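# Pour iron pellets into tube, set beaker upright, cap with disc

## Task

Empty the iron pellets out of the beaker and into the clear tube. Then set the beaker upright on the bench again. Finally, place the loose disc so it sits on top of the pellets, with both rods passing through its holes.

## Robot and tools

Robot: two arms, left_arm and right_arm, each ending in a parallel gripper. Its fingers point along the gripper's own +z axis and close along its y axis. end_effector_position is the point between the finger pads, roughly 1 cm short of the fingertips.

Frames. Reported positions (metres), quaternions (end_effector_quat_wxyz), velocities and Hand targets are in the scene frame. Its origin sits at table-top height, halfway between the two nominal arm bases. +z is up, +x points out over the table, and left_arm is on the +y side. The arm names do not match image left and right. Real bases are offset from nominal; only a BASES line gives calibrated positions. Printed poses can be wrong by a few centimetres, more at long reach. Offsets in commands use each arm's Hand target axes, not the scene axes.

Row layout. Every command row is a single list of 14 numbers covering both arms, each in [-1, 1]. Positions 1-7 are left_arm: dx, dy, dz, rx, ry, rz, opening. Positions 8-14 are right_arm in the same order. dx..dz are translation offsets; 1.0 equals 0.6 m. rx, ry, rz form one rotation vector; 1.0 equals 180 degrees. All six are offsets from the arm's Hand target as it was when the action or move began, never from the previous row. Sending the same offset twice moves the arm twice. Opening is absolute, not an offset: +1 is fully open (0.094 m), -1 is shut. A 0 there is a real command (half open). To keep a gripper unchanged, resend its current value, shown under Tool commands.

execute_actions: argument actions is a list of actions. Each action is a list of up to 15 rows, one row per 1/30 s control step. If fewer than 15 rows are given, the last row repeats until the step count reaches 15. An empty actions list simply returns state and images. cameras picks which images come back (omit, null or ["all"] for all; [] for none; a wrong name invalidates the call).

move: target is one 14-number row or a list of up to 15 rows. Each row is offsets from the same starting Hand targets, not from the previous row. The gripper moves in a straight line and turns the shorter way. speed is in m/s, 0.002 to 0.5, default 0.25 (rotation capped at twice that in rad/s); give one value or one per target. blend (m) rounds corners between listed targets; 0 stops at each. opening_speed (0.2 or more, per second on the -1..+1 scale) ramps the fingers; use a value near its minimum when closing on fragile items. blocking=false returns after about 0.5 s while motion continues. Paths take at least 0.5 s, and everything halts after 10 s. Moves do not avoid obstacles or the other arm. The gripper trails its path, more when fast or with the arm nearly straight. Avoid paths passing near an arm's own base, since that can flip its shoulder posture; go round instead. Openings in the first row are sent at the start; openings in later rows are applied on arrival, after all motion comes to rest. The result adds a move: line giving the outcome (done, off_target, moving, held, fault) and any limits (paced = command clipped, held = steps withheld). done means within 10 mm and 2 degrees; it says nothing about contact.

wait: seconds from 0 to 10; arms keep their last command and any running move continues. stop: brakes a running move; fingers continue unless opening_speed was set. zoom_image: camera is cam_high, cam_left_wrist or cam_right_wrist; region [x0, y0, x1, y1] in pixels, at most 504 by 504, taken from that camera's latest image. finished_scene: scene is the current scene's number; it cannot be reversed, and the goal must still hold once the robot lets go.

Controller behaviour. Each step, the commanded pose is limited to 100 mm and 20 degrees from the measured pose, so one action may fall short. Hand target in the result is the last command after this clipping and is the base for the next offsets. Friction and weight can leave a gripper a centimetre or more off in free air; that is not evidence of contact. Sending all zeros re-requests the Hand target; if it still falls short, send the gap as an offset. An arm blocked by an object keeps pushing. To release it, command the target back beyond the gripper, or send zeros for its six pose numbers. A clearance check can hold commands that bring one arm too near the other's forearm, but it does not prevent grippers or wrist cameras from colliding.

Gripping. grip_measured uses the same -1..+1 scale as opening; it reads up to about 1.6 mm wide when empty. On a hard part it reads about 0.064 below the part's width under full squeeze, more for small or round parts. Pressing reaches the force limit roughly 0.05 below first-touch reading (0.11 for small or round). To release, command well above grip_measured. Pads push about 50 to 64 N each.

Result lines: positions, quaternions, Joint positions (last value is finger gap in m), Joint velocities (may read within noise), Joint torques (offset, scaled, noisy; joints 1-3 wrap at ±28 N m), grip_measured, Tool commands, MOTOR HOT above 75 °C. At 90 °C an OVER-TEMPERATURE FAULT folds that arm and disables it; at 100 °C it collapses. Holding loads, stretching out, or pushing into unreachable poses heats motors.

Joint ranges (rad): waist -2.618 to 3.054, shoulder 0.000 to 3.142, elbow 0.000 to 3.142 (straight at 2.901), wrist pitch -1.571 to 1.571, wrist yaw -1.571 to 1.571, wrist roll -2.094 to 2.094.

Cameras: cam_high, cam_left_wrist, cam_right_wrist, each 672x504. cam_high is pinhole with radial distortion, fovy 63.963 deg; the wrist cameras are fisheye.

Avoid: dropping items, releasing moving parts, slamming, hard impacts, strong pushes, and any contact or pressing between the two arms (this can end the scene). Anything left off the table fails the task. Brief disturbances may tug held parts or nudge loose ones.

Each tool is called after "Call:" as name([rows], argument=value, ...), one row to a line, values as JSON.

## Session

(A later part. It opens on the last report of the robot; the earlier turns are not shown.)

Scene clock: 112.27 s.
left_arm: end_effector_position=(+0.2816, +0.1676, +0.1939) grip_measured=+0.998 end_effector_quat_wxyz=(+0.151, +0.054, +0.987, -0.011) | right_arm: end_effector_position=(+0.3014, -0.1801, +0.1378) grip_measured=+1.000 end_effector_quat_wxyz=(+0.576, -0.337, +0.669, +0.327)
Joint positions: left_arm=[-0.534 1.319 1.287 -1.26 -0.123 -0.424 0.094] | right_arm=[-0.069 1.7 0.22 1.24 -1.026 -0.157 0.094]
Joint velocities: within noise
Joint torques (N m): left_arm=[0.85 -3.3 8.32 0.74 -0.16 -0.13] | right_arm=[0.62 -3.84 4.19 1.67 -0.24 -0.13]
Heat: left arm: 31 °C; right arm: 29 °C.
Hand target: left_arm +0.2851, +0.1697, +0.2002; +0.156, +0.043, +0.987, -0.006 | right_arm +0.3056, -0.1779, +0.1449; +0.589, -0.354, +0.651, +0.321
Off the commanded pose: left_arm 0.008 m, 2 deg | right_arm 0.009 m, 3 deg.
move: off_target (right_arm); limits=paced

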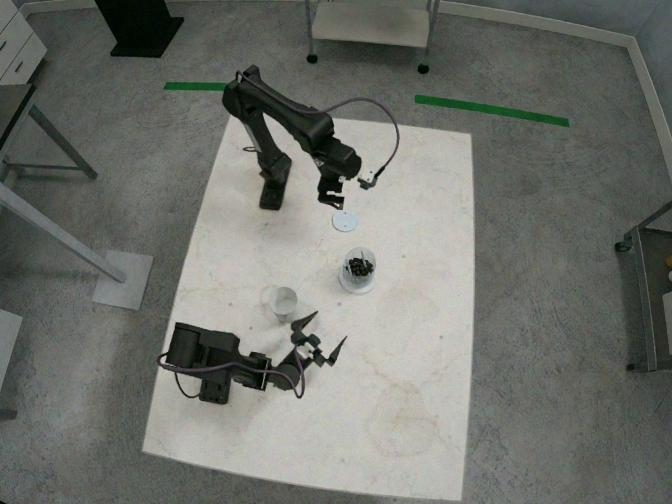

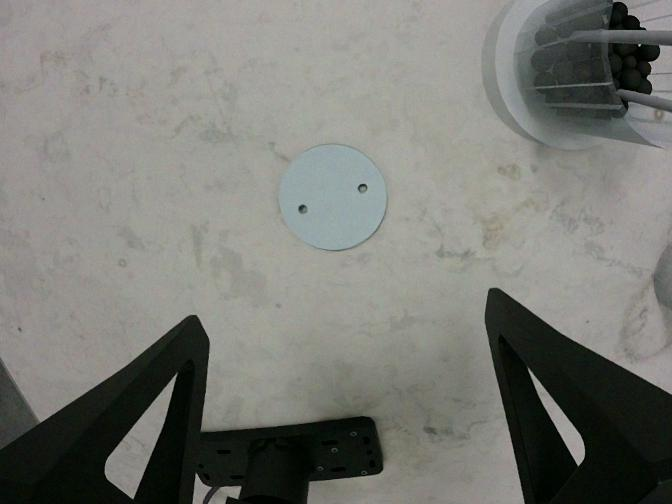

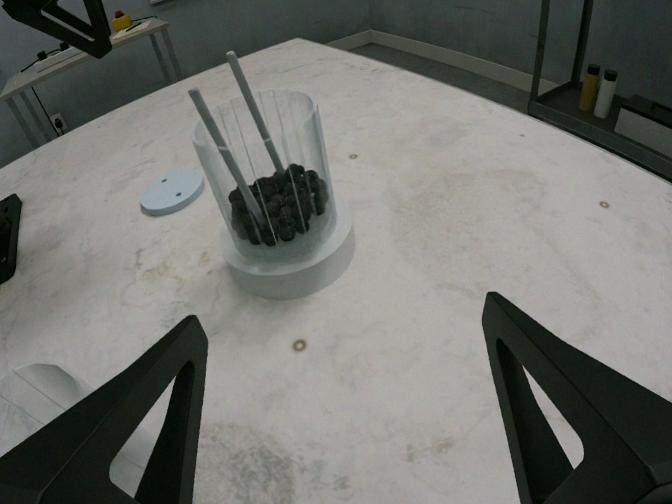

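Call:
move(target=[0.0838,0.0183,0.2337,0,0,0,1.0,0,0,0,0,0,0,1.0], speed=0.18, cameras=["cam_left_wrist"])

Scene clock: 116.37 s.
left_arm: end_effector_position=(+0.2755, +0.1802, +0.0526) grip_measured=+0.998 end_effector_quat_wxyz=(+0.148, +0.042, +0.988, -0.007) | right_arm: end_effector_position=(+0.3014, -0.1801, +0.1378) grip_measured=+1.000 end_effector_quat_wxyz=(+0.576, -0.337, +0.669, +0.327)
Joint positions: left_arm=[-0.505 1.325 0.724 -0.698 -0.123 -0.421 0.094] | right_arm=[-0.069 1.7 0.22 1.24 -1.026 -0.157 0.094]
Joint velocities: within noise
Joint torques (N m): left_arm=[0.9 -3.33 5.44 1.1 -0.02 0.07] | right_arm=[0.53 -3.93 4.23 1.66 -0.27 -0.12]
Heat: left arm: 30 °C; right arm: 28 °C.
Hand target: left_arm +0.2814, +0.1812, +0.0514; +0.156, +0.043, +0.987, -0.006 | right_arm +0.3056, -0.1779, +0.1449; +0.589, -0.354, +0.651, +0.321
Off the commanded pose: left_arm 0.006 m, 1 deg | right_arm 0.009 m, 3 deg.
move: off_target (right_arm)
Images, in order (width x height): cam_left_wrist 672x504.

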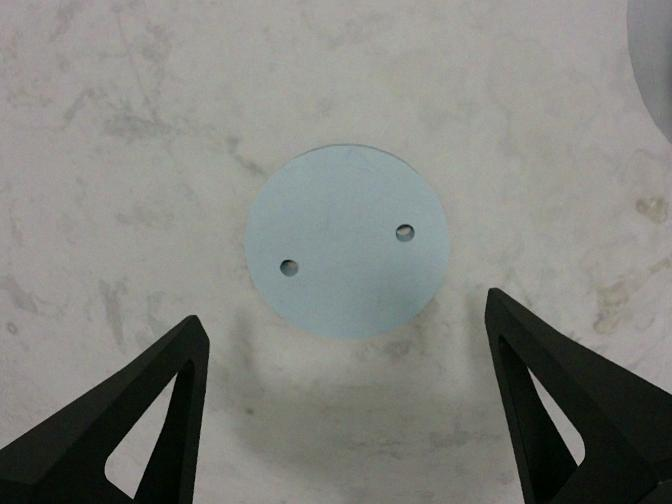

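Call:
move(target=[0.0075,-0.0022,0.0508,0,0,0,1.0,0,0,0,0,0,0,1.0], speed=0.1, cameras=["cam_left_wrist"])

Scene clock: 118.73 s.
left_arm: end_effector_position=(+0.2806, +0.1781, +0.0224) grip_measured=+0.998 end_effector_quat_wxyz=(+0.148, +0.042, +0.988, -0.007) | right_arm: end_effector_position=(+0.3014, -0.1801, +0.1378) grip_measured=+1.000 end_effector_quat_wxyz=(+0.576, -0.337, +0.669, +0.326)
Joint positions: left_arm=[-0.502 1.408 0.655 -0.545 -0.123 -0.416 0.094] | right_arm=[-0.069 1.7 0.22 1.24 -1.026 -0.158 0.094]
Joint velocities: within noise
Joint torques (N m): left_arm=[0.76 -3.6 5.24 1.16 -0.09 0.12] | right_arm=[0.64 -3.82 4 1.65 -0.26 -0.11]
Heat: left arm: 30 °C; right arm: 28 °C.
Hand target: left_arm +0.2864, +0.1795, +0.0210; +0.156, +0.043, +0.987, -0.006 | right_arm +0.3056, -0.1779, +0.1449; +0.589, -0.354, +0.651, +0.321
Off the commanded pose: left_arm 0.006 m, 1 deg | right_arm 0.009 m, 3 deg.
move: off_target (right_arm)
Images, in order (width x height): cam_left_wrist 672x504.

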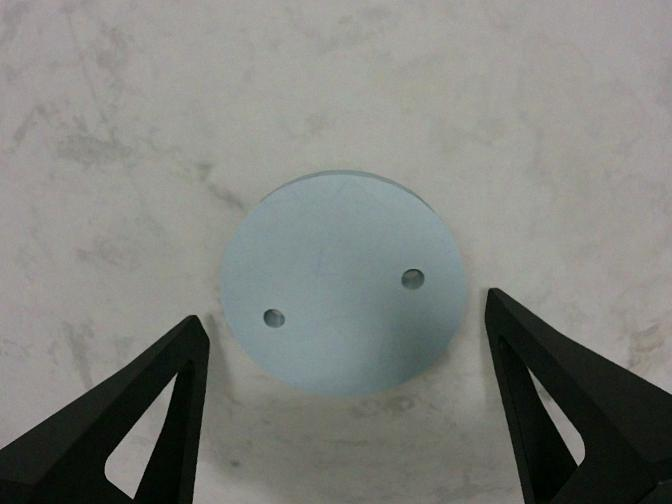

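Call:
move(target=[-0.0015,-0.0022,0.0142,0,0,0,1.0,0,0,0,0,0,0,1.0], speed=0.08, cameras=["cam_left_wrist"])

Scene clock: 120.93 s.
left_arm: end_effector_position=(+0.2840, +0.1762, +0.0148) grip_measured=+0.998 end_effector_quat_wxyz=(+0.148, +0.042, +0.988, -0.007) | right_arm: end_effector_position=(+0.3014, -0.1801, +0.1378) grip_measured=+1.000 end_effector_quat_wxyz=(+0.576, -0.337, +0.669, +0.326)
Joint positions: left_arm=[-0.502 1.444 0.649 -0.504 -0.123 -0.416 0.094] | right_arm=[-0.069 1.7 0.22 1.24 -1.026 -0.158 0.094]
Joint velocities: within noise
Joint torques (N m): left_arm=[0.95 -3.85 5.07 1.13 -0.08 0.09] | right_arm=[0.54 -3.86 3.93 1.66 -0.23 -0.11]
Heat: left arm: 30 °C; right arm: 28 °C.
Hand target: left_arm +0.2898, +0.1779, +0.0132; +0.156, +0.043, +0.987, -0.006 | right_arm +0.3056, -0.1779, +0.1449; +0.589, -0.354, +0.651, +0.321
Off the commanded pose: left_arm 0.006 m, 1 deg | right_arm 0.009 m, 3 deg.
move: off_target (right_arm)
Images, in order (width x height): cam_left_wrist 672x504.

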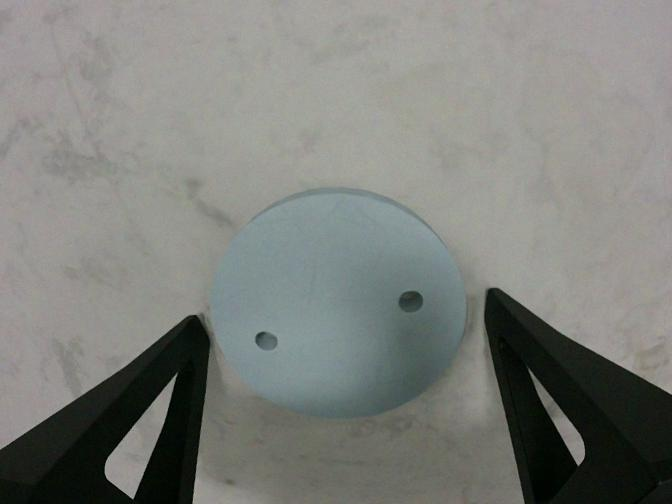

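Call:
move(target=[0,0,0,0,0,0,0.45,0,0,0,0,0,0,1.0], opening_speed=0.35, cameras=["cam_left_wrist","cam_right_wrist"])

Call:
zoom_image(camera="cam_right_wrist", region=[130, 30, 370, 310])

Scene clock: 123.37 s.
left_arm: end_effector_position=(+0.2844, +0.1769, +0.0148) grip_measured=+0.644 end_effector_quat_wxyz=(+0.148, +0.042, +0.988, -0.007) | right_arm: end_effector_position=(+0.3014, -0.1801, +0.1378) grip_measured=+1.000 end_effector_quat_wxyz=(+0.576, -0.337, +0.669, +0.326)
Joint positions: left_arm=[-0.499 1.444 0.649 -0.504 -0.123 -0.415 0.077] | right_arm=[-0.069 1.7 0.22 1.24 -1.026 -0.158 0.094]
Joint velocities: within noise
Joint torques (N m): left_arm=[0.98 -3.84 5.01 1.14 -0.05 0.11] | right_arm=[0.58 -3.85 4.12 1.64 -0.23 -0.1]
Heat: left arm: 29 °C; right arm: 28 °C.
Hand target: left_arm +0.2898, +0.1779, +0.0132; +0.156, +0.043, +0.987, -0.006 | right_arm +0.3056, -0.1779, +0.1449; +0.589, -0.354, +0.651, +0.321
Off the commanded pose: left_arm 0.006 m, 1 deg | right_arm 0.009 m, 3 deg.
move: off_target (right_arm)
Images, in order (width x height): cam_left_wrist 672x504, cam_right_wrist 672x504.

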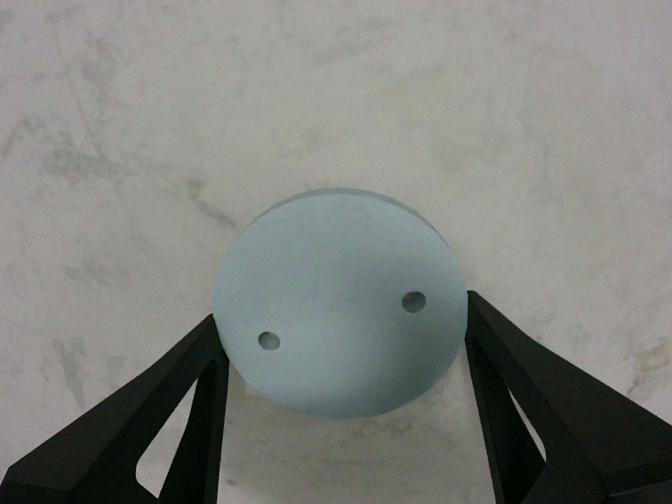

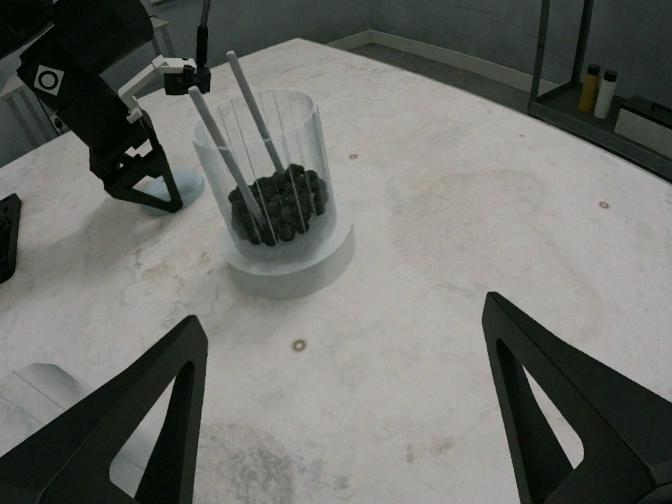

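Scaled by 1.800 from the camera's 672x504 image, which has a finer 960x720 frame.

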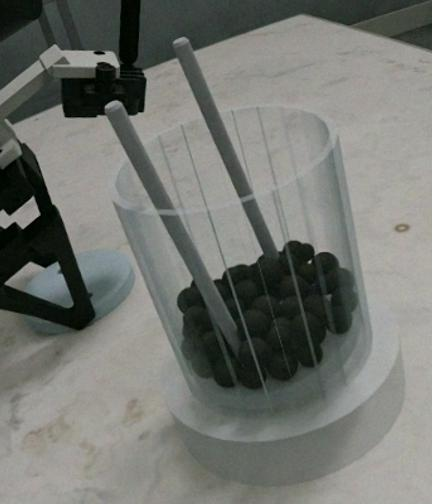

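Call:
move([
  [-0.0103,0,-0.0317,0,0,0,0.45,0,0,0,0,0,0,1.0],
  [-0.0850,0,-0.2615,0.025,0,0.077,0.45,0,0,0,0,0,0,1.0],
  [-0.1529,-0.2362,-0.2956,0.1082,0,0.3329,0.45,0,0,0,0,0,0,1.0],
], speed=[0.08,0.25,0.25], blend=[0.01,0.03,0])

Scene clock: 129.77 s.
left_arm: end_effector_position=(+0.3117, +0.0311, +0.2143) grip_measured=+0.643 end_effector_quat_wxyz=(+0.141, +0.547, +0.821, -0.089) | right_arm: end_effector_position=(+0.3014, -0.1801, +0.1378) grip_measured=+1.000 end_effector_quat_wxyz=(+0.576, -0.337, +0.669, +0.326)
Joint positions: left_arm=[-0.677 1.709 1.727 -1.288 0.146 0.46 0.077] | right_arm=[-0.069 1.7 0.22 1.24 -1.026 -0.158 0.094]
Joint velocities: within noise
Joint torques (N m): left_arm=[0.38 -6.99 5.82 0.8 0.13 0.09] | right_arm=[0.61 -3.88 4.07 1.64 -0.24 -0.09]
Heat: left arm: 28 °C; right arm: 28 °C.
Hand target: left_arm +0.3099, +0.0336, +0.2100; +0.129, +0.552, +0.819, -0.087 | right_arm +0.3056, -0.1779, +0.1449; +0.589, -0.354, +0.651, +0.321
Off the commanded pose: left_arm 0.005 m, 1 deg | right_arm 0.009 m, 3 deg.
move: off_target (right_arm); blend cut to 0.0099 m at target 1

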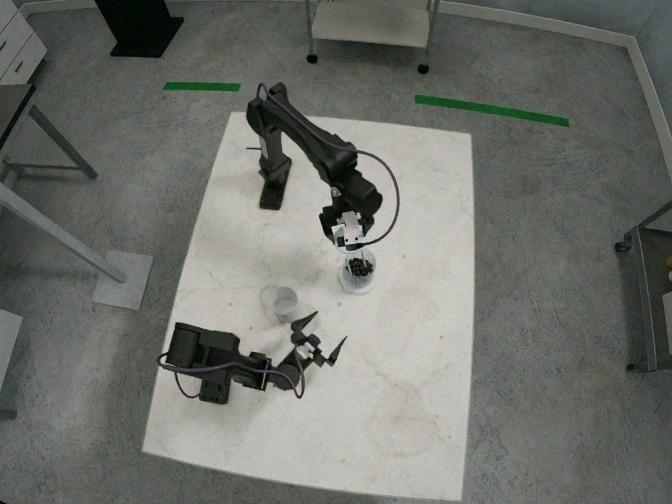

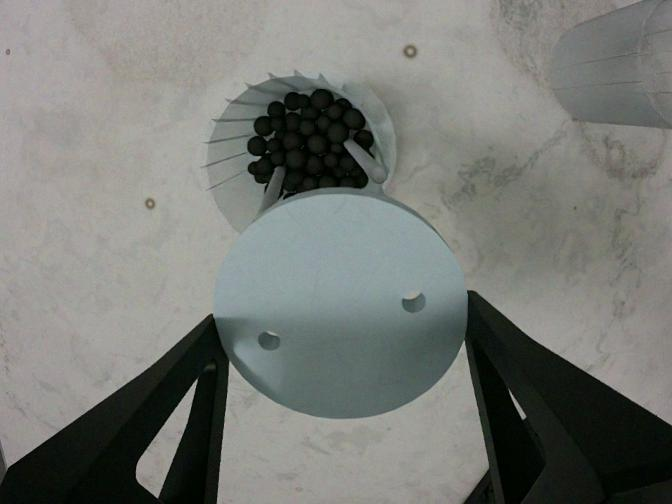

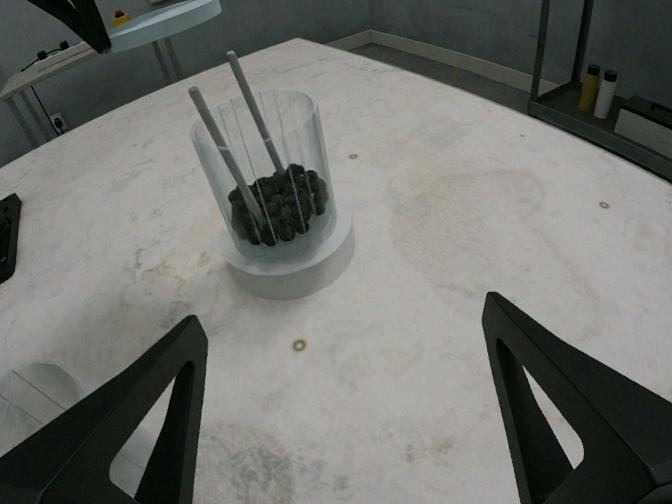

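Call:
zoom_image(camera="cam_left_wrist", region=[190, 60, 490, 285])

Call:
zoom_image(camera="cam_left_wrist", region=[200, 260, 480, 420])

Call:
zoom_image(camera="cam_right_wrist", region=[40, 0, 340, 225])

Scaled by 1.680 from the camera's 672x504 image, which has a finer 960x720 frame.

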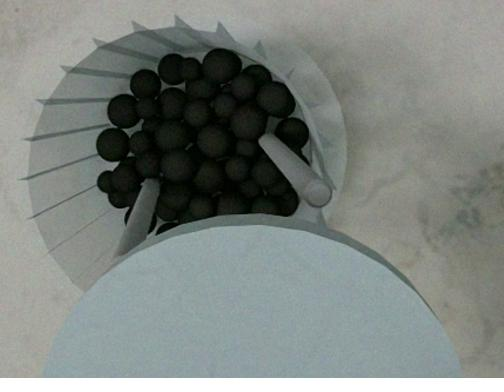

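Scaled by 1.800 from the camera's 672x504 image, which has a finer 960x720 frame.

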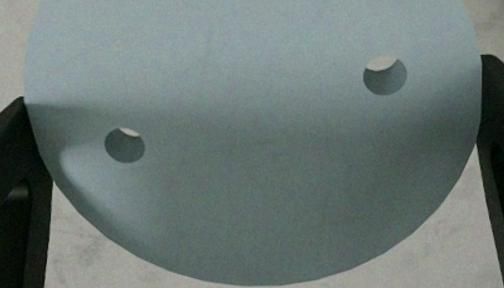

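Scaled by 1.680 from the camera's 672x504 image, which has a finer 960x720 frame.

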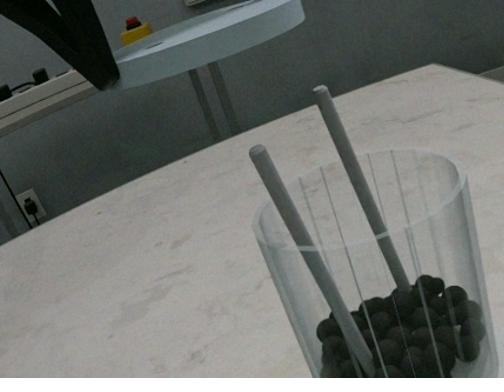

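Call:
zoom_image(camera="cam_left_wrist", region=[205, 180, 345, 285])

Call:
zoom_image(camera="cam_left_wrist", region=[335, 180, 475, 285])

Call:
zoom_image(camera="cam_left_wrist", region=[205, 320, 345, 425])

Call:
zoom_image(camera="cam_left_wrist", region=[335, 320, 475, 425])

Call:
zoom_image(camera="cam_right_wrist", region=[80, 0, 240, 120])

Scaled by 3.600 from the camera's 672x504 image, which has a finer 960x720 frame.

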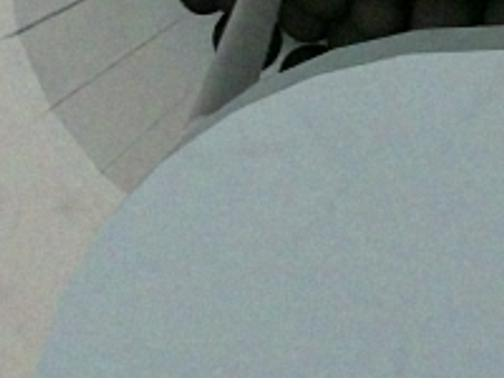

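Scaled by 3.600 from the camera's 672x504 image, which has a finer 960x720 frame.

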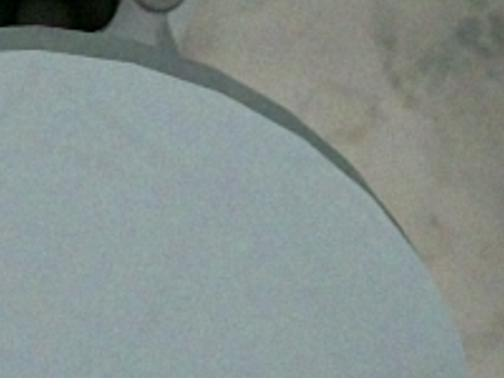

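Scaled by 3.600 from the camera's 672x504 image, which has a finer 960x720 frame.

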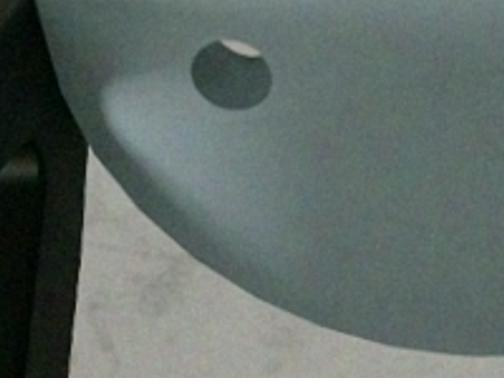

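Scaled by 3.600 from the camera's 672x504 image, which has a finer 960x720 frame.

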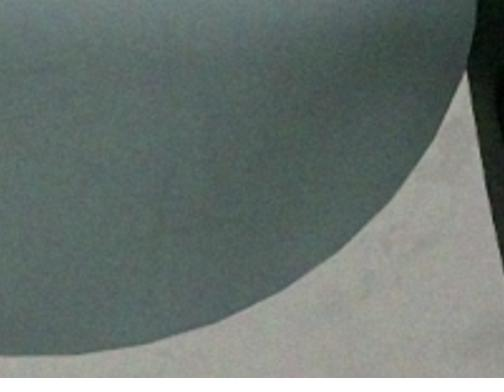

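Scaled by 3.150 from the camera's 672x504 image, which has a finer 960x720 frame.

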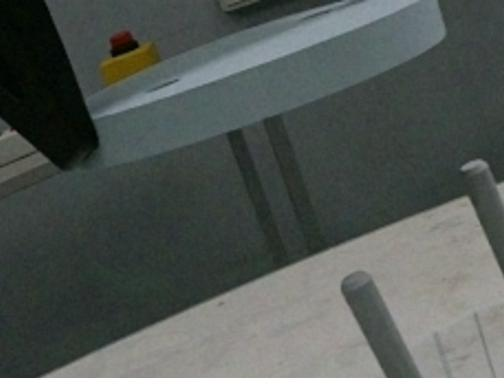

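Call:
zoom_image(camera="cam_left_wrist", region=[240, 155, 320, 215])

Call:
zoom_image(camera="cam_left_wrist", region=[330, 130, 410, 190])

Call:
zoom_image(camera="cam_left_wrist", region=[190, 60, 410, 225])

Scaled by 6.300 from the camera's 672x504 image, which has a finer 960x720 frame.

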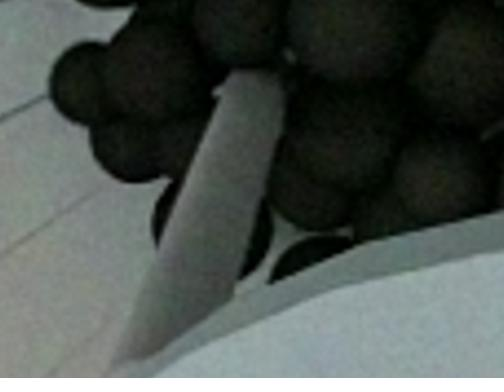

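Scaled by 6.300 from the camera's 672x504 image, which has a finer 960x720 frame.

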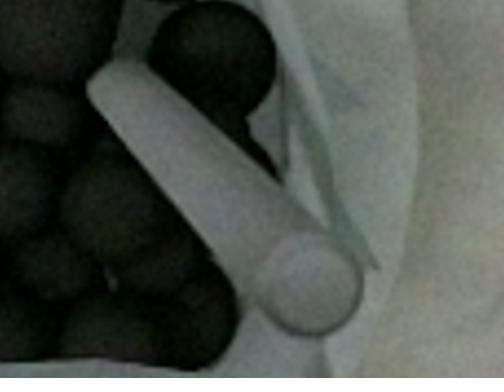

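Scaled by 2.291 from the camera's 672x504 image, which has a finer 960x720 frame.

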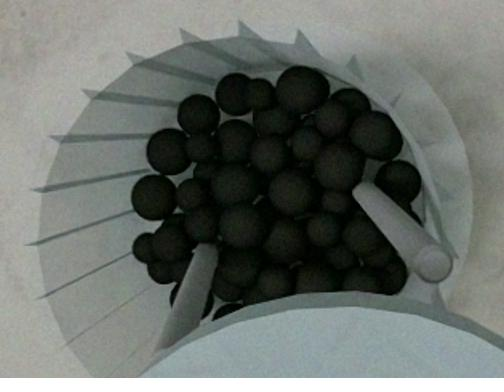

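Call:
move(target=[0,0,0,-0.0337,-0.0082,0.0106,0.45,0,0,0,0,0,0,1.0], speed=0.15)

Scene clock: 153.90 s.
left_arm: end_effector_position=(+0.3079, +0.0364, +0.1933) grip_measured=+0.643 end_effector_quat_wxyz=(+0.135, +0.560, +0.816, -0.044) | right_arm: end_effector_position=(+0.3014, -0.1801, +0.1378) grip_measured=+1.000 end_effector_quat_wxyz=(+0.576, -0.337, +0.669, +0.326)
Joint positions: left_arm=[-0.718 1.689 1.632 -1.234 0.051 0.461 0.077] | right_arm=[-0.069 1.7 0.22 1.24 -1.026 -0.158 0.094]
Joint velocities: within noise
Joint torques (N m): left_arm=[-0.58 -11.95 5.68 1.18 0.05 -0.02] | right_arm=[0.59 -3.79 4.15 1.64 -0.25 -0.11]
Heat: left arm: 27 °C; right arm: 29 °C.
Hand target: left_arm +0.3099, +0.0336, +0.2100; +0.170, +0.557, +0.811, -0.049 | right_arm +0.3056, -0.1779, +0.1449; +0.589, -0.354, +0.651, +0.321
Off the commanded pose: left_arm 0.017 m, 4 deg | right_arm 0.009 m, 3 deg.
move: off_target (left_arm, right_arm)

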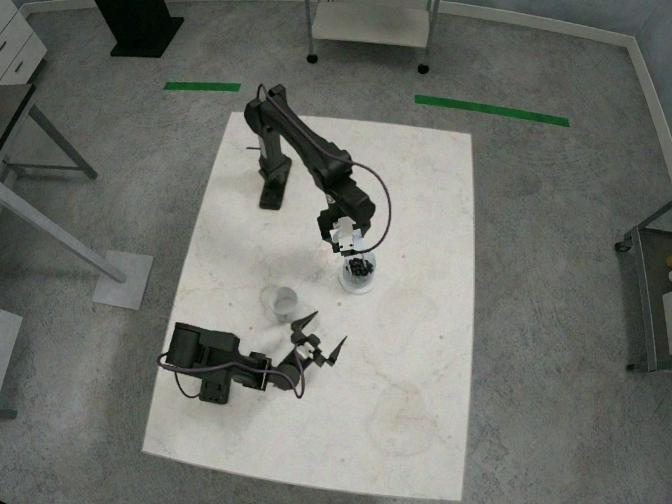

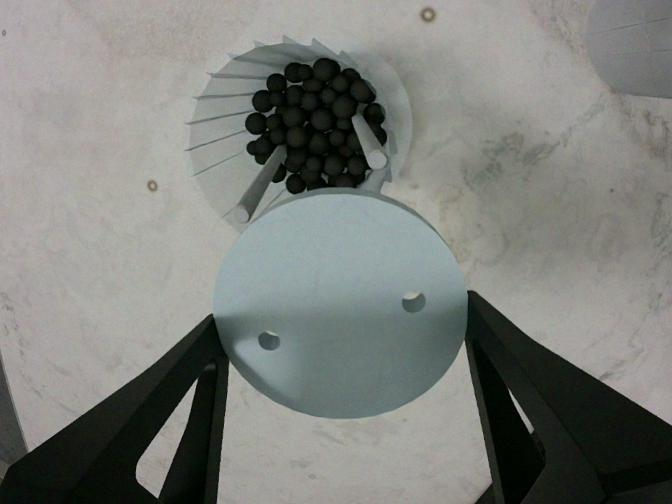

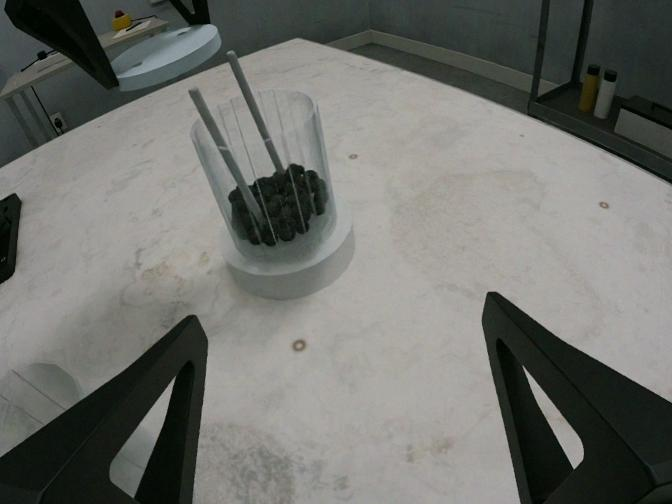

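Call:
zoom_image(camera="cam_left_wrist", region=[215, 130, 315, 230])

Call:
zoom_image(camera="cam_left_wrist", region=[320, 90, 420, 190])

Call:
zoom_image(camera="cam_right_wrist", region=[90, 0, 290, 150])

Scaled by 5.040 from the camera's 672x504 image, which has a finer 960x720 frame.

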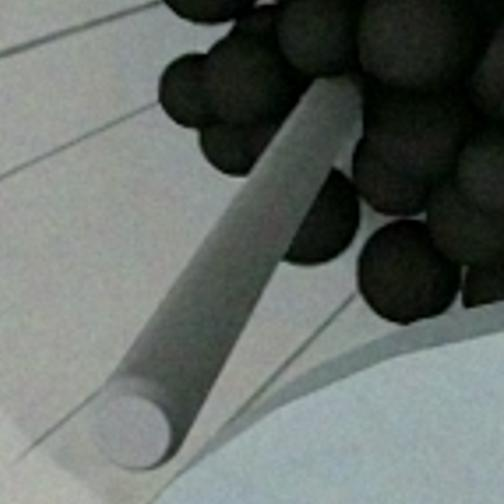

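Scaled by 5.040 from the camera's 672x504 image, which has a finer 960x720 frame.

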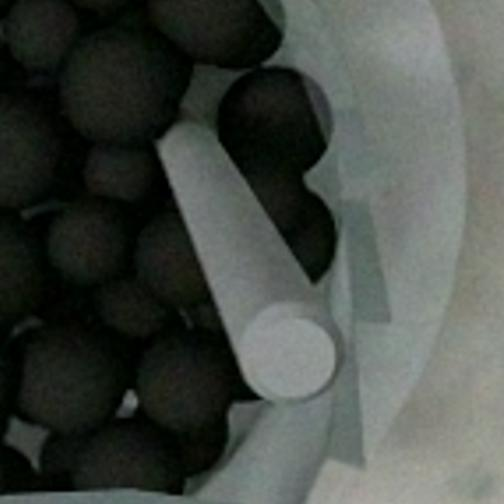

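Scaled by 2.520 from the camera's 672x504 image, which has a finer 960x720 frame.

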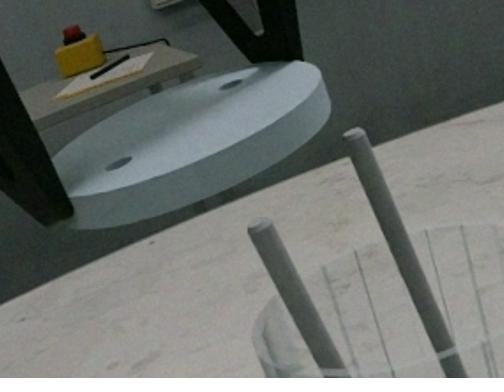

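Call:
move([
  [-0.0066,0.0022,-0.0187,-0.0148,-0.0328,-0.0154,0.45,0,0,0,0,0,0,1.0],
  [-0.0629,0.0102,0.0092,-0.0148,-0.0328,-0.0154,0.45,0,0,0,0,0,0,1.0],
], speed=[0.15,0.1], blend=[0.004,0])

Call:
zoom_image(camera="cam_left_wrist", region=[200, 60, 480, 270])

Call:
zoom_image(camera="cam_left_wrist", region=[240, 270, 440, 370])

Call:
zoom_image(camera="cam_right_wrist", region=[90, 0, 330, 180])

Scene clock: 163.87 s.
left_arm: end_effector_position=(+0.3195, +0.0109, +0.2080) grip_measured=+0.643 end_effector_quat_wxyz=(+0.200, +0.539, +0.816, -0.056) | right_arm: end_effector_position=(+0.3014, -0.1801, +0.1378) grip_measured=+1.000 end_effector_quat_wxyz=(+0.576, -0.337, +0.669, +0.326)
Joint positions: left_arm=[-0.753 1.669 1.623 -1.108 0.035 0.391 0.077] | right_arm=[-0.069 1.7 0.22 1.24 -1.026 -0.158 0.094]
Joint velocities: within noise
Joint torques (N m): left_arm=[-0.54 -6.99 8.73 1.39 0.02 -0.16] | right_arm=[0.54 -3.79 4.08 1.66 -0.26 -0.12]
Heat: left arm: 27 °C; right arm: 29 °C.
Hand target: left_arm +0.3289, +0.0009, +0.2180; +0.223, +0.530, +0.816, -0.063 | right_arm +0.3056, -0.1779, +0.1449; +0.589, -0.354, +0.651, +0.321
Off the commanded pose: left_arm 0.017 m, 3 deg | right_arm 0.009 m, 3 deg.
move: off_target (left_arm, right_arm)

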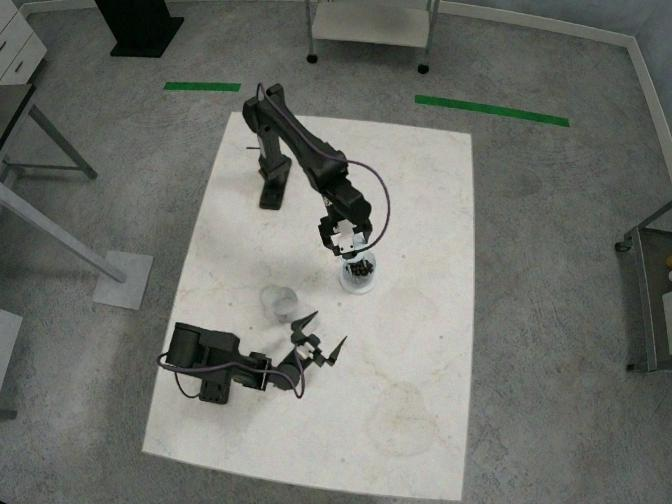

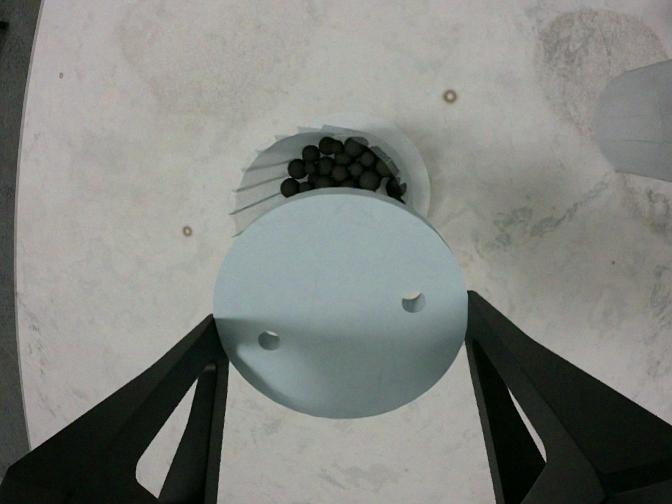

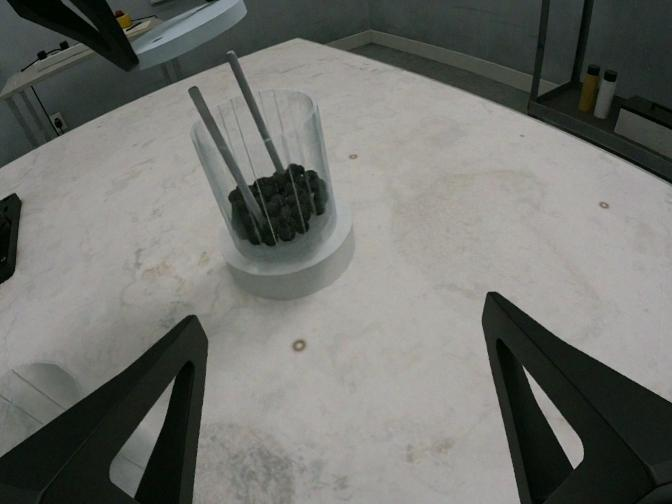

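Scaled by 1.800 from the camera's 672x504 image, which has a finer 960x720 frame.

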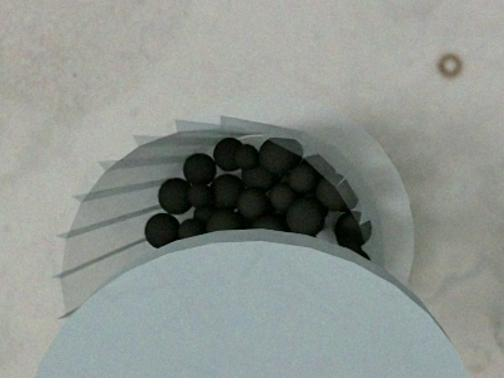

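Scaled by 2.520 from the camera's 672x504 image, which has a finer 960x720 frame.

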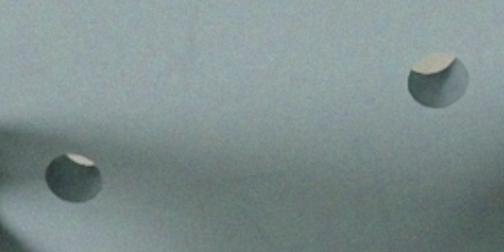

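Scaled by 2.100 from the camera's 672x504 image, which has a finer 960x720 frame.

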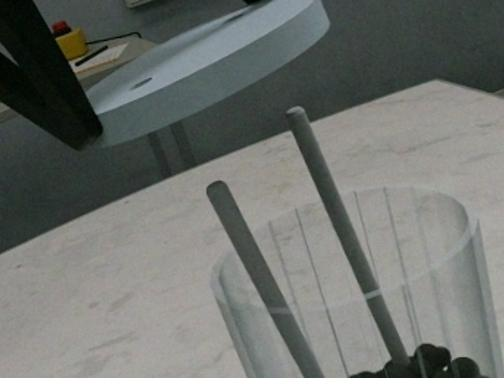

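Call:
zoom_image(camera="cam_right_wrist", region=[130, 0, 260, 100])

Scaled by 3.877 from the camera's 672x504 image, which has a finer 960x720 frame.

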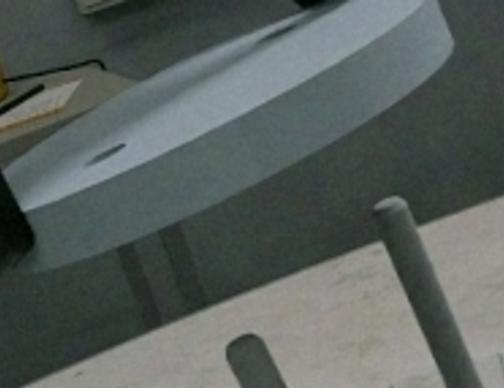

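Call:
move(target=[0.0538,0.0043,-0.0243,0.0011,0.0087,-0.0039,0.45,0,0,0,0,0,0,1.0], speed=0.12)

Call:
zoom_image(camera="cam_left_wrist", region=[200, 90, 440, 270])

Call:
zoom_image(camera="cam_right_wrist", region=[90, 0, 290, 150])

Scene clock: 169.77 s.
left_arm: end_effector_position=(+0.3198, +0.0325, +0.2030) grip_measured=+0.643 end_effector_quat_wxyz=(+0.193, +0.523, +0.829, -0.051) | right_arm: end_effector_position=(+0.3014, -0.1801, +0.1378) grip_measured=+1.000 end_effector_quat_wxyz=(+0.576, -0.337, +0.669, +0.326)
Joint positions: left_arm=[-0.712 1.625 1.562 -1.108 0.035 0.389 0.077] | right_arm=[-0.069 1.7 0.22 1.24 -1.026 -0.158 0.094]
Joint velocities: within noise
Joint torques (N m): left_arm=[0.51 -11.33 6.27 1.05 0.13 0.09] | right_arm=[0.68 -3.82 4.16 1.64 -0.23 -0.11]
Heat: left arm: 27 °C; right arm: 29 °C.
Hand target: left_arm +0.3159, +0.0340, +0.2174; +0.211, +0.526, +0.822, -0.058 | right_arm +0.3056, -0.1779, +0.1449; +0.589, -0.354, +0.651, +0.321
Off the commanded pose: left_arm 0.015 m, 2 deg | right_arm 0.009 m, 3 deg.
move: off_target (left_arm, right_arm)

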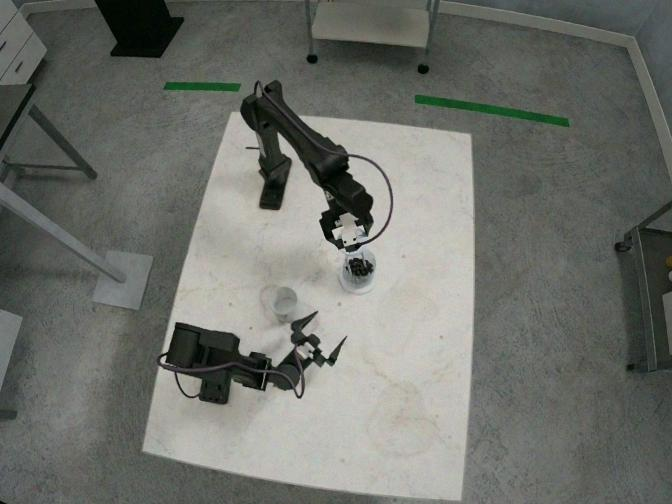

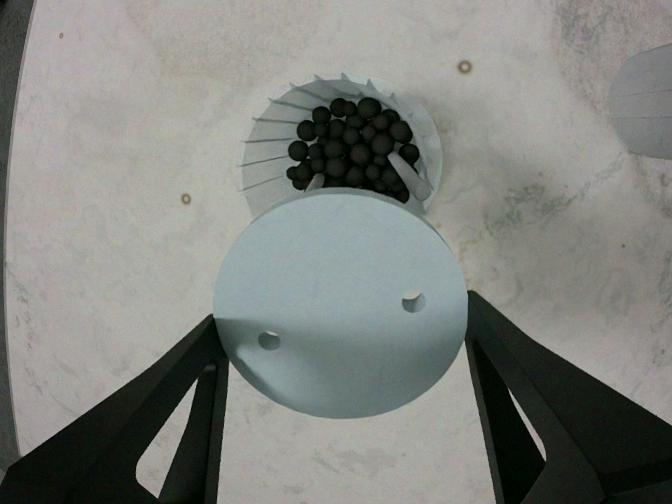

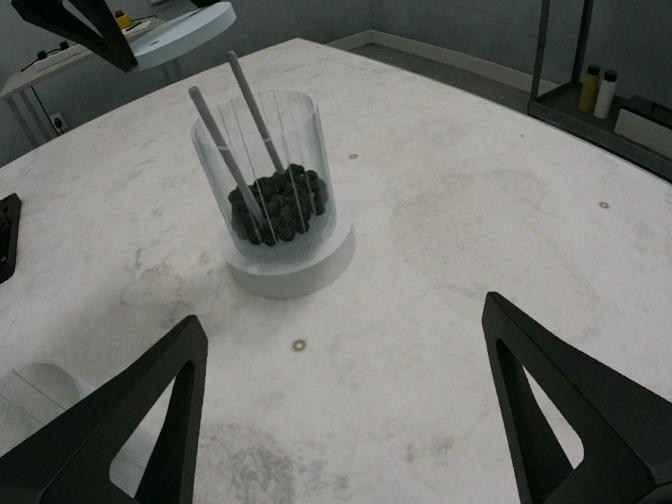

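Scaled by 2.100 from the camera's 672x504 image, which has a finer 960x720 frame.

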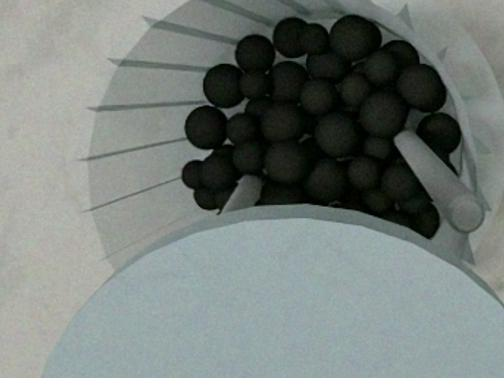

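Scaled by 2.520 from the camera's 672x504 image, which has a finer 960x720 frame.

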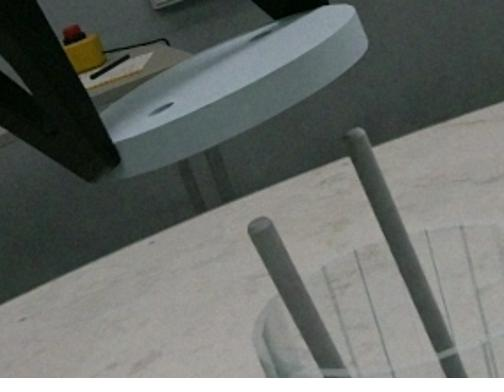

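Call:
move(target=[-0.0672,-0.0020,0.0300,-0.0008,0.0011,-0.0027,0.45,0,0,0,0,0,0,1.0], speed=0.12)

Call:
zoom_image(camera="cam_right_wrist", region=[110, 0, 270, 120])

Call:
zoom_image(camera="cam_left_wrist", region=[240, 270, 440, 370])

Scene clock: 174.13 s.
left_arm: end_effector_position=(+0.3327, -0.0037, +0.2126) grip_measured=+0.643 end_effector_quat_wxyz=(+0.209, +0.530, +0.820, -0.055) | right_arm: end_effector_position=(+0.3014, -0.1801, +0.1378) grip_measured=+1.000 end_effector_quat_wxyz=(+0.576, -0.337, +0.669, +0.326)
Joint positions: left_arm=[-0.763 1.732 1.706 -1.11 0.022 0.363 0.077] | right_arm=[-0.069 1.7 0.22 1.24 -1.026 -0.158 0.094]
Joint velocities: within noise
Joint torques (N m): left_arm=[-0.58 -7.13 8.83 1.01 0 -0.1] | right_arm=[0.46 -3.88 4.03 1.63 -0.25 -0.13]
Heat: left arm: 27 °C; right arm: 29 °C.
Hand target: left_arm +0.3344, -0.0061, +0.2174; +0.210, +0.523, +0.824, -0.057 | right_arm +0.3056, -0.1779, +0.1449; +0.589, -0.354, +0.651, +0.321
Off the commanded pose: left_arm 0.006 m, 1 deg | right_arm 0.009 m, 3 deg.
move: off_target (right_arm)

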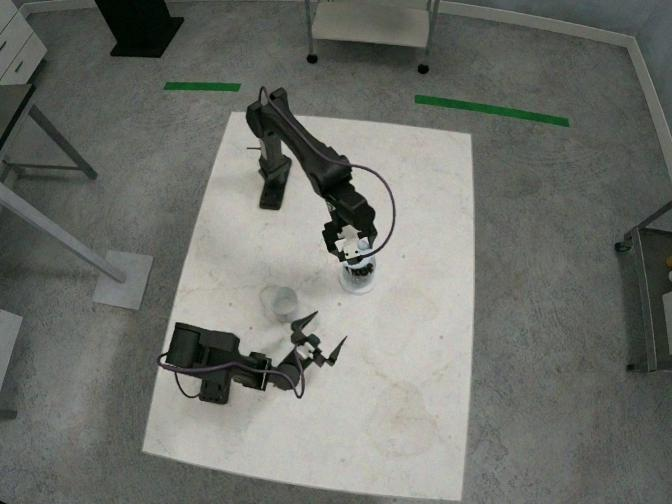

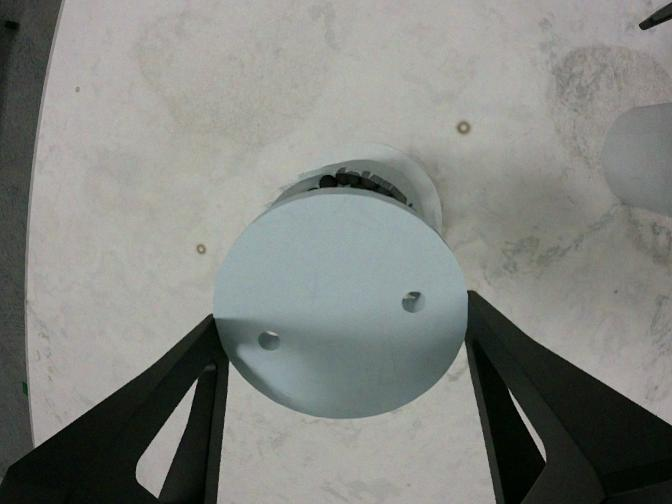

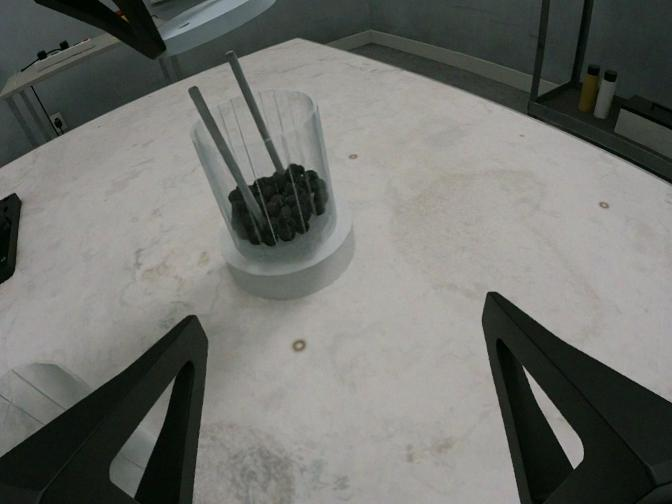

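Scaled by 3.150 from the camera's 672x504 image, which has a finer 960x720 frame.

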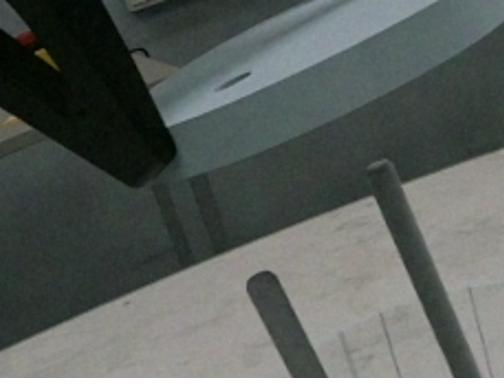

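Scaled by 2.520 from the camera's 672x504 image, which has a finer 960x720 frame.

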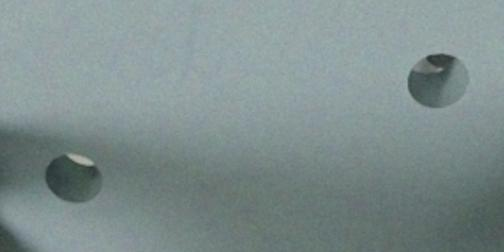

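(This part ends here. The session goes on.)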